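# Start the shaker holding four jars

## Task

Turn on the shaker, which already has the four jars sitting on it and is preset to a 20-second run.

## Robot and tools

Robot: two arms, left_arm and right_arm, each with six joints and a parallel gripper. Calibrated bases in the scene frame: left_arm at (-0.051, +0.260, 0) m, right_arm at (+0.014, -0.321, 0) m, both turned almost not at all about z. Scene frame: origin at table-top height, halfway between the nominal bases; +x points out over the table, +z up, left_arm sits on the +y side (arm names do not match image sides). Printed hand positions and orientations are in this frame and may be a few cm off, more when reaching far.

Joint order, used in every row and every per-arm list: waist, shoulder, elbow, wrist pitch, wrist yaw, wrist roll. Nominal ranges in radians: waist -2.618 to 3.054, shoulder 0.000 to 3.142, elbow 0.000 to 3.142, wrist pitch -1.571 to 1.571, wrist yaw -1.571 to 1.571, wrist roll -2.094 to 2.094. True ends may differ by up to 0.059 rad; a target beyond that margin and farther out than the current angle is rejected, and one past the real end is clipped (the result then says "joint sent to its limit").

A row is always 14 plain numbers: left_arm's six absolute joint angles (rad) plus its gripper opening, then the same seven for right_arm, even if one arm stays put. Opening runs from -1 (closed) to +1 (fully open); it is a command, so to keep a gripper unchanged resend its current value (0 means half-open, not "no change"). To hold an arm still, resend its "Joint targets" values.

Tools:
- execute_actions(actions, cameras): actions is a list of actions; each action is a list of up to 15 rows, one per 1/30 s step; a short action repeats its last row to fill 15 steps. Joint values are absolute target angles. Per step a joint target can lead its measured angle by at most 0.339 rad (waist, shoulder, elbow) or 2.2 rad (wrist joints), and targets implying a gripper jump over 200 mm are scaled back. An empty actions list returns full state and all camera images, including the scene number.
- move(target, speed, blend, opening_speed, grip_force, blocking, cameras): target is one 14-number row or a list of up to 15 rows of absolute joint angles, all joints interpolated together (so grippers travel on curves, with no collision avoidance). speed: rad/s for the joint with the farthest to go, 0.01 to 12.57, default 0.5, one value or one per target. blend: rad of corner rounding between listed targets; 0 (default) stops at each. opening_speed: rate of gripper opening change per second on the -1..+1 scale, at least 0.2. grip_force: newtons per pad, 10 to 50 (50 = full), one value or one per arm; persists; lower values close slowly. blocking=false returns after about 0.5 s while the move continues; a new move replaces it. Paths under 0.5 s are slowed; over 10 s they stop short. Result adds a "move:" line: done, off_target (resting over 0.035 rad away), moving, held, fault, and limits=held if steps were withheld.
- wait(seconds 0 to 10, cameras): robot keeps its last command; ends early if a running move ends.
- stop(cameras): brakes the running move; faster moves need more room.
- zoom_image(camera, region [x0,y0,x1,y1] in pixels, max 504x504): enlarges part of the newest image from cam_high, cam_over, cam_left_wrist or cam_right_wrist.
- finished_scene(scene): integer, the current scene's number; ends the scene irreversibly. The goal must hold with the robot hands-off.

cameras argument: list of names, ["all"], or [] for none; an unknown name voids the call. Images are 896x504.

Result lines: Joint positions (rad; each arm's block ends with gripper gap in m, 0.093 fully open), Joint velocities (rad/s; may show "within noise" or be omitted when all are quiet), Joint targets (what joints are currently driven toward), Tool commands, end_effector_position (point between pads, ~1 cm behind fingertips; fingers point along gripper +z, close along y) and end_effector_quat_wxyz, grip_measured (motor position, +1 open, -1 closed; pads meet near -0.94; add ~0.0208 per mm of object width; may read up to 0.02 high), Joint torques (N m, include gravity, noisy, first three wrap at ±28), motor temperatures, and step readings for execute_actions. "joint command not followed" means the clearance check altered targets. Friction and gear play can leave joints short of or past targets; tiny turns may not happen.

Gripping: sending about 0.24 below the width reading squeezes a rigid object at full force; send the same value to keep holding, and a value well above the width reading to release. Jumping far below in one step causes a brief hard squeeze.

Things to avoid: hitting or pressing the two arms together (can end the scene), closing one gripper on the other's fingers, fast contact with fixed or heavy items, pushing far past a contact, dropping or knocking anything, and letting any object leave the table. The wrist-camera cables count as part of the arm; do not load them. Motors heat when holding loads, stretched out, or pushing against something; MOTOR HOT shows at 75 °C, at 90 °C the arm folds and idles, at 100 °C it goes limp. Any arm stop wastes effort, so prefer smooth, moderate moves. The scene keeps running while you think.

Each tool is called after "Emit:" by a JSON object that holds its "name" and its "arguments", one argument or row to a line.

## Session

Emit:
{"name": "execute_actions", "arguments": {
  "actions": []
}}

Emit:
{"name": "zoom_image", "arguments": {
  "camera": "cam_high",
  "region": [320, 180, 600, 460]
}}

Scene clock: 0.00 s.
left_arm: end_effector_position=(+0.1418, +0.1598, +0.2532) grip_measured=+1.000 end_effector_quat_wxyz=(+0.419, +0.045, +0.867, -0.265) | right_arm: end_effector_position=(+0.3073, -0.1275, +0.2550) grip_measured=+1.000 end_effector_quat_wxyz=(+0.229, -0.135, +0.906, +0.329)
Joint positions: left_arm=[-0.214 0.553 0.839 -0.856 0.346 -0.299 0.093] | right_arm=[0.274 1.347 1.335 -0.901 -0.541 0.227 0.093]
Joint velocities: within noise
Joint torques (N m): no reading
Motor temperatures (°C): left_arm=[30 34 37 39 32 28 28] | right_arm=[30 34 41 48 26 26 29]
Heat: left arm: 39 °C; right arm: 48 °C.
Joint targets: left_arm=[-0.214 0.555 0.845 -0.869 0.347 -0.299] | right_arm=[0.274 1.336 1.350 -0.886 -0.543 0.225]
Tool commands: left_gripper/opening=+1.0 right_gripper/opening=+1.0

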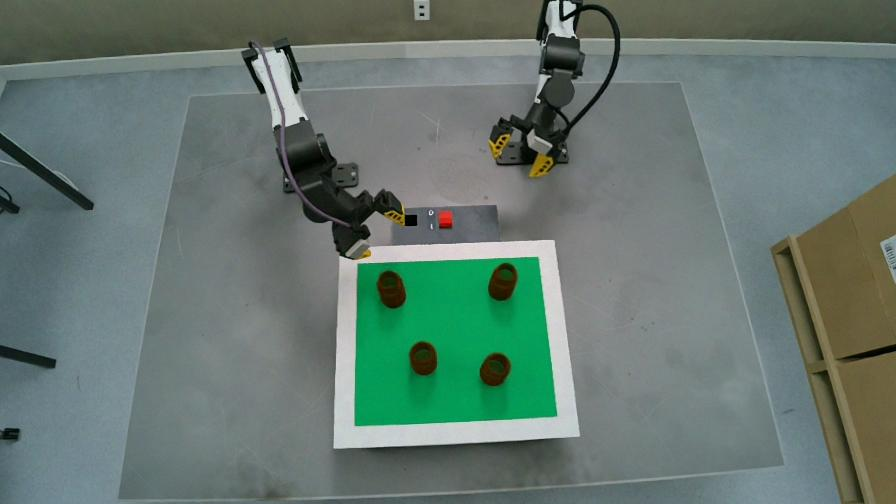

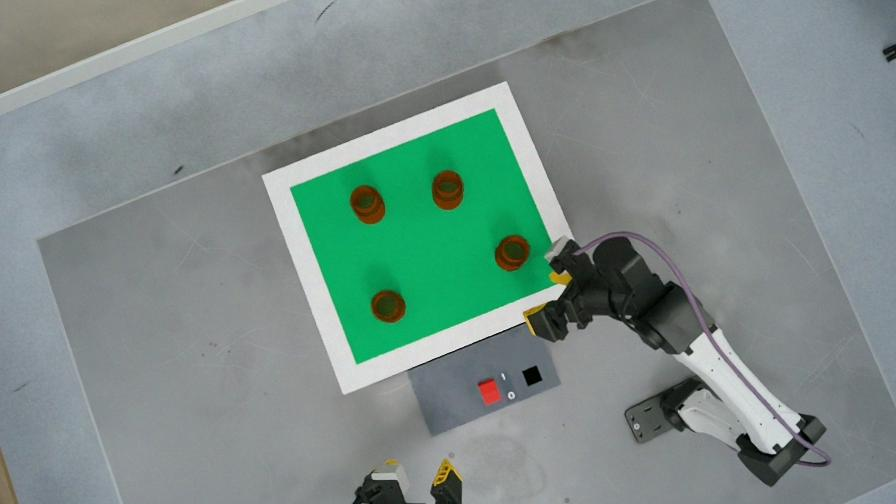

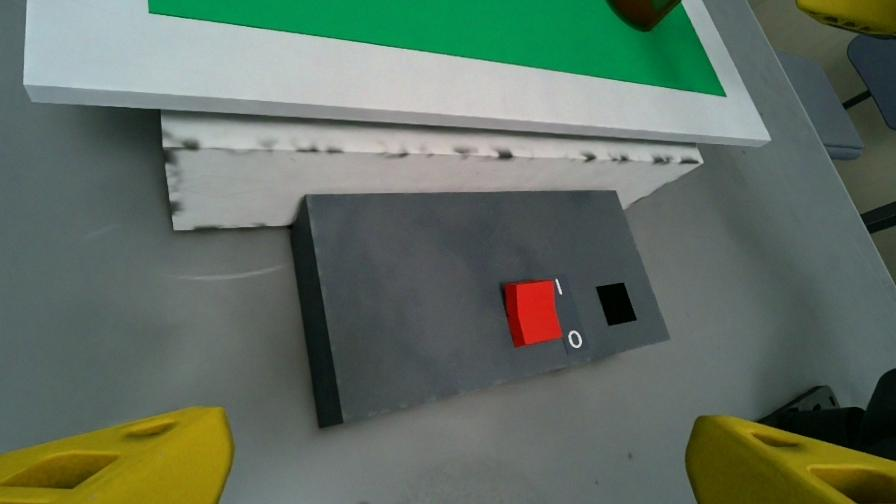

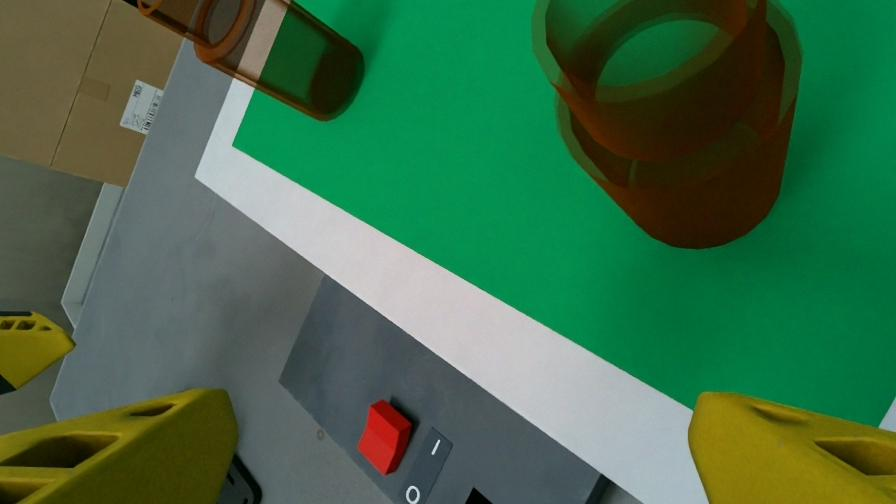

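Scaled by 1.800 from the camera's 896x504 image, which has a finer 1280x720 frame.

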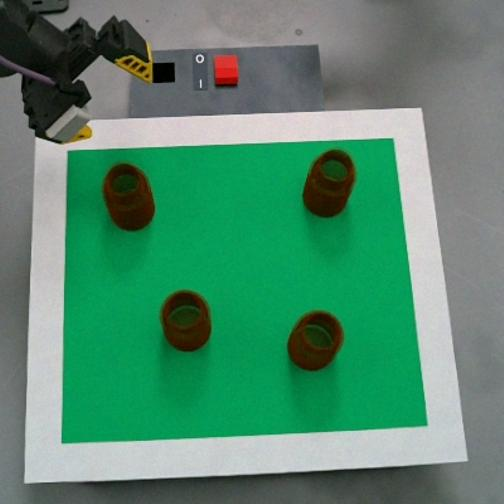

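Emit:
{"name": "move", "arguments": {
  "target": [
    [-0.793, 1.585, 1.187, -0.667, 0.0, 0.0, -0.94, -0.12, 1.336, 1.350, -0.886, -0.543, 0.225, 1.0],
    [-0.793, 1.698, 1.187, -0.667, 0.0, 0.0, -0.94, -0.12, 1.336, 1.350, -0.886, -0.543, 0.225, 1.0],
    [-0.793, 1.45, 1.187, -0.667, 0.0, 0.0, -0.94, -0.12, 1.336, 1.350, -0.886, -0.543, 0.225, 1.0]
  ],
  "speed": [0.8, 0.12, 0.3],
  "blend": [0, 0, 0],
  "cameras": ["cam_high", "cam_left_wrist"]
}}

Scene clock: 62.90 s.
left_arm: end_effector_position=(+0.2182, -0.0119, +0.1604) grip_measured=-0.937 end_effector_quat_wxyz=(+0.264, +0.362, +0.886, -0.122) | right_arm: end_effector_position=(+0.3596, -0.2572, +0.2550) grip_measured=+1.000 end_effector_quat_wxyz=(+0.290, +0.048, +0.915, +0.277)
Joint positions: left_arm=[-0.783 1.478 1.181 -0.685 0.023 -0.011 0] | right_arm=[-0.126 1.347 1.335 -0.901 -0.541 0.227 0.093]
Joint torques (N m): left_arm=[-0.17 -7.76 8.21 1.97 0.03 0.18] | right_arm=[-0.27 -5.34 9.13 1.57 -0.26 -0.08]
Heat: left arm: 43 °C; right arm: 51 °C.
Joint targets: left_arm=[-0.783 1.458 1.187 -0.668 0.006 0.000] | right_arm=[-0.129 1.336 1.350 -0.886 -0.543 0.225]
move: done
Images, in order (width x height): cam_high 896x504, cam_left_wrist 896x504.

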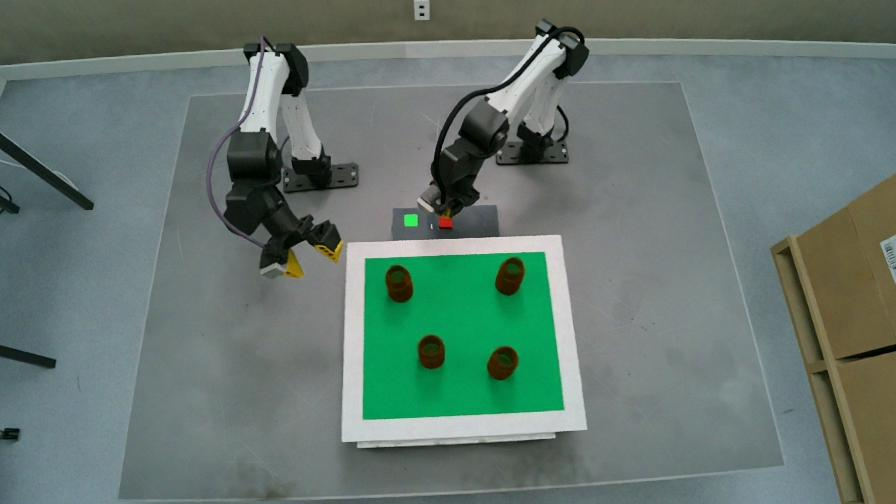

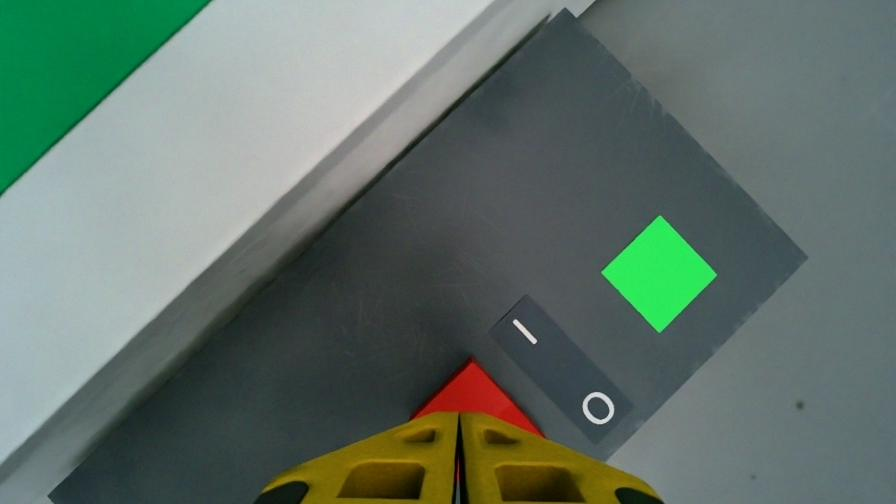

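Emit:
{"name": "wait", "arguments": {
  "seconds": 7,
  "cameras": ["cam_high"]
}}

Emit:
{"name": "wait", "arguments": {
  "seconds": 7,
  "cameras": ["cam_high"]
}}

Emit:
{"name": "wait", "arguments": {
  "seconds": 3.5,
  "cameras": ["cam_high"]
}}

Emit:
{"name": "wait", "arguments": {
  "seconds": 0.7,
  "cameras": ["cam_high"]
}}

Scene clock: 73.90 s.
left_arm: end_effector_position=(+0.2182, -0.0119, +0.1604) grip_measured=-0.937 end_effector_quat_wxyz=(+0.264, +0.362, +0.886, -0.122) | right_arm: end_effector_position=(+0.3596, -0.2572, +0.2550) grip_measured=+1.000 end_effector_quat_wxyz=(+0.290, +0.048, +0.915, +0.277)
Joint positions: left_arm=[-0.783 1.478 1.181 -0.685 0.023 -0.011 0] | right_arm=[-0.126 1.347 1.335 -0.901 -0.541 0.227 0.093]
Joint torques (N m): left_arm=[-0.16 -7.87 8.25 1.98 0 0.16] | right_arm=[-0.27 -5.35 9.13 1.57 -0.26 -0.08]
Heat: left arm: 43 °C; right arm: 51 °C.
Joint targets: left_arm=[-0.783 1.458 1.187 -0.668 0.006 0.000] | right_arm=[-0.129 1.336 1.350 -0.886 -0.543 0.225]
Tool commands: left_gripper/opening=-0.94 right_gripper/opening=+1.0
wait: 7.00 s; at rest from the start
Images, in order (width x height): cam_high 896x504.

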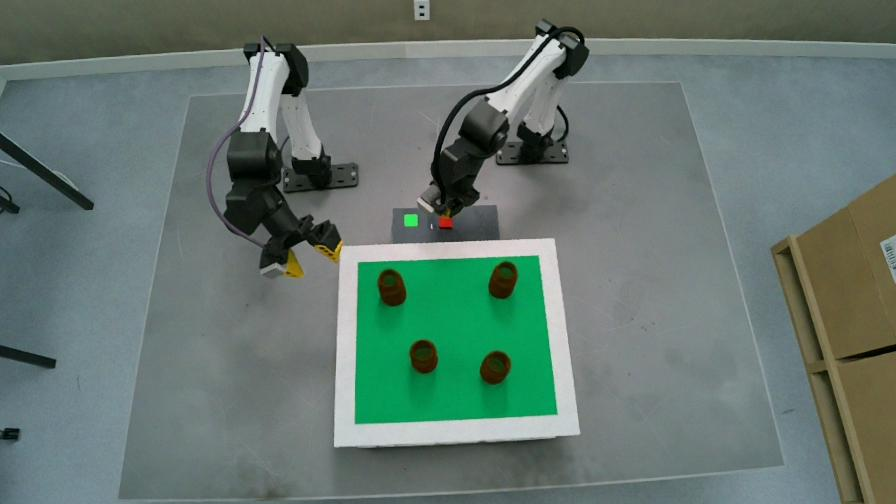

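Scene clock: 80.90 s.
left_arm: end_effector_position=(+0.2182, -0.0119, +0.1604) grip_measured=-0.937 end_effector_quat_wxyz=(+0.264, +0.362, +0.886, -0.122) | right_arm: end_effector_position=(+0.3596, -0.2572, +0.2550) grip_measured=+1.000 end_effector_quat_wxyz=(+0.290, +0.048, +0.915, +0.277)
Joint positions: left_arm=[-0.783 1.478 1.181 -0.685 0.023 -0.011 0] | right_arm=[-0.126 1.347 1.335 -0.901 -0.541 0.227 0.093]
Joint torques (N m): left_arm=[-0.14 -7.72 8.29 2 0.01 0.16] | right_arm=[-0.29 -5.3 9.14 1.58 -0.24 -0.09]
Motor temperatures (°C): left_arm=[29 38 41 43 32 28 28] | right_arm=[30 39 45 51 27 26 29]
Heat: left arm: 43 °C; right arm: 51 °C.
Joint targets: left_arm=[-0.783 1.458 1.187 -0.668 0.006 0.000] | right_arm=[-0.129 1.336 1.350 -0.886 -0.543 0.225]
Tool commands: left_gripper/opening=-0.94 right_gripper/opening=+1.0
wait: 7.00 s; at rest by 0.17 s
Images, in order (width x height): cam_high 896x504.

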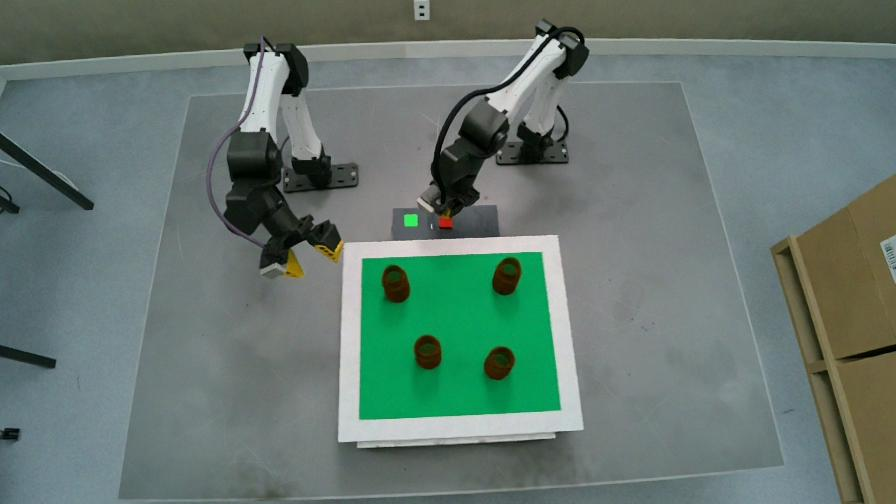

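Scene clock: 84.40 s.
left_arm: end_effector_position=(+0.2182, -0.0119, +0.1604) grip_measured=-0.937 end_effector_quat_wxyz=(+0.264, +0.362, +0.886, -0.122) | right_arm: end_effector_position=(+0.3596, -0.2572, +0.2550) grip_measured=+1.000 end_effector_quat_wxyz=(+0.290, +0.048, +0.915, +0.277)
Joint positions: left_arm=[-0.783 1.478 1.181 -0.685 0.023 -0.011 0] | right_arm=[-0.126 1.347 1.335 -0.901 -0.541 0.227 0.093]
Joint torques (N m): left_arm=[-0.14 -7.76 8.25 2 0 0.14] | right_arm=[-0.25 -5.3 9.06 1.57 -0.25 -0.08]
Heat: left arm: 43 °C; right arm: 51 °C.
Joint targets: left_arm=[-0.783 1.458 1.187 -0.668 0.006 0.000] | right_arm=[-0.129 1.336 1.350 -0.886 -0.543 0.225]
Tool commands: left_gripper/opening=-0.94 right_gripper/opening=+1.0
wait: 3.50 s; at rest by 0.17 s
Images, in order (width x height): cam_high 896x504.

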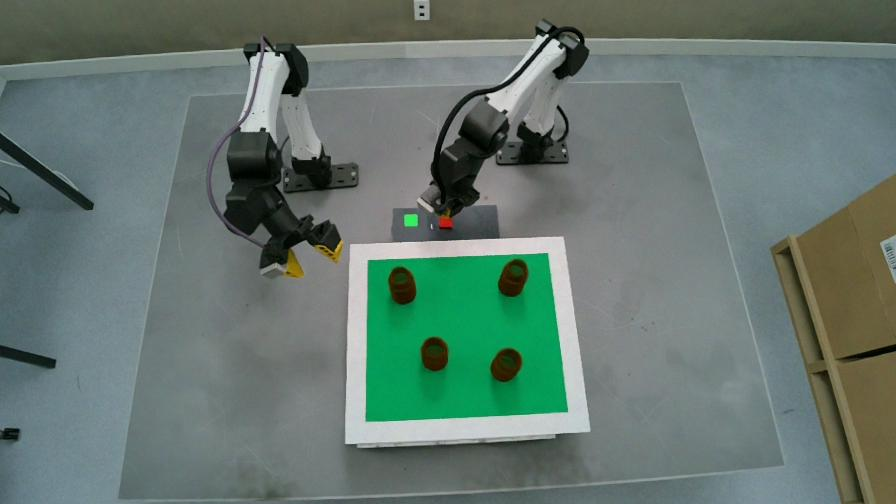

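Scene clock: 85.10 s.
left_arm: end_effector_position=(+0.2182, -0.0119, +0.1604) grip_measured=-0.937 end_effector_quat_wxyz=(+0.264, +0.362, +0.886, -0.122) | right_arm: end_effector_position=(+0.3596, -0.2572, +0.2550) grip_measured=+1.000 end_effector_quat_wxyz=(+0.290, +0.048, +0.915, +0.277)
Joint positions: left_arm=[-0.783 1.478 1.181 -0.685 0.023 -0.011 0] | right_arm=[-0.126 1.347 1.335 -0.901 -0.541 0.227 0.093]
Joint torques (N m): left_arm=[-0.1 -7.66 8.29 1.99 0.03 0.12] | right_arm=[-0.29 -5.31 9.11 1.58 -0.24 -0.09]
Heat: left arm: 43 °C; right arm: 51 °C.
Joint targets: left_arm=[-0.783 1.458 1.187 -0.668 0.006 0.000] | right_arm=[-0.129 1.336 1.350 -0.886 -0.543 0.225]
Tool commands: left_gripper/opening=-0.94 right_gripper/opening=+1.0
wait: 0.70 s; at rest by 0.17 s
Images, in order (width x height): cam_high 896x504.

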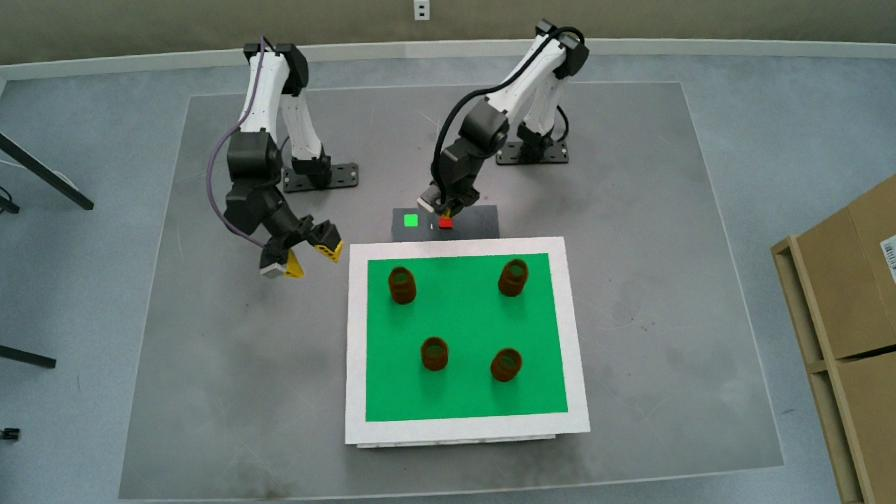

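Emit:
{"name": "finished_scene", "arguments": {
  "scene": 2
}}

The scene is finished: the task was done.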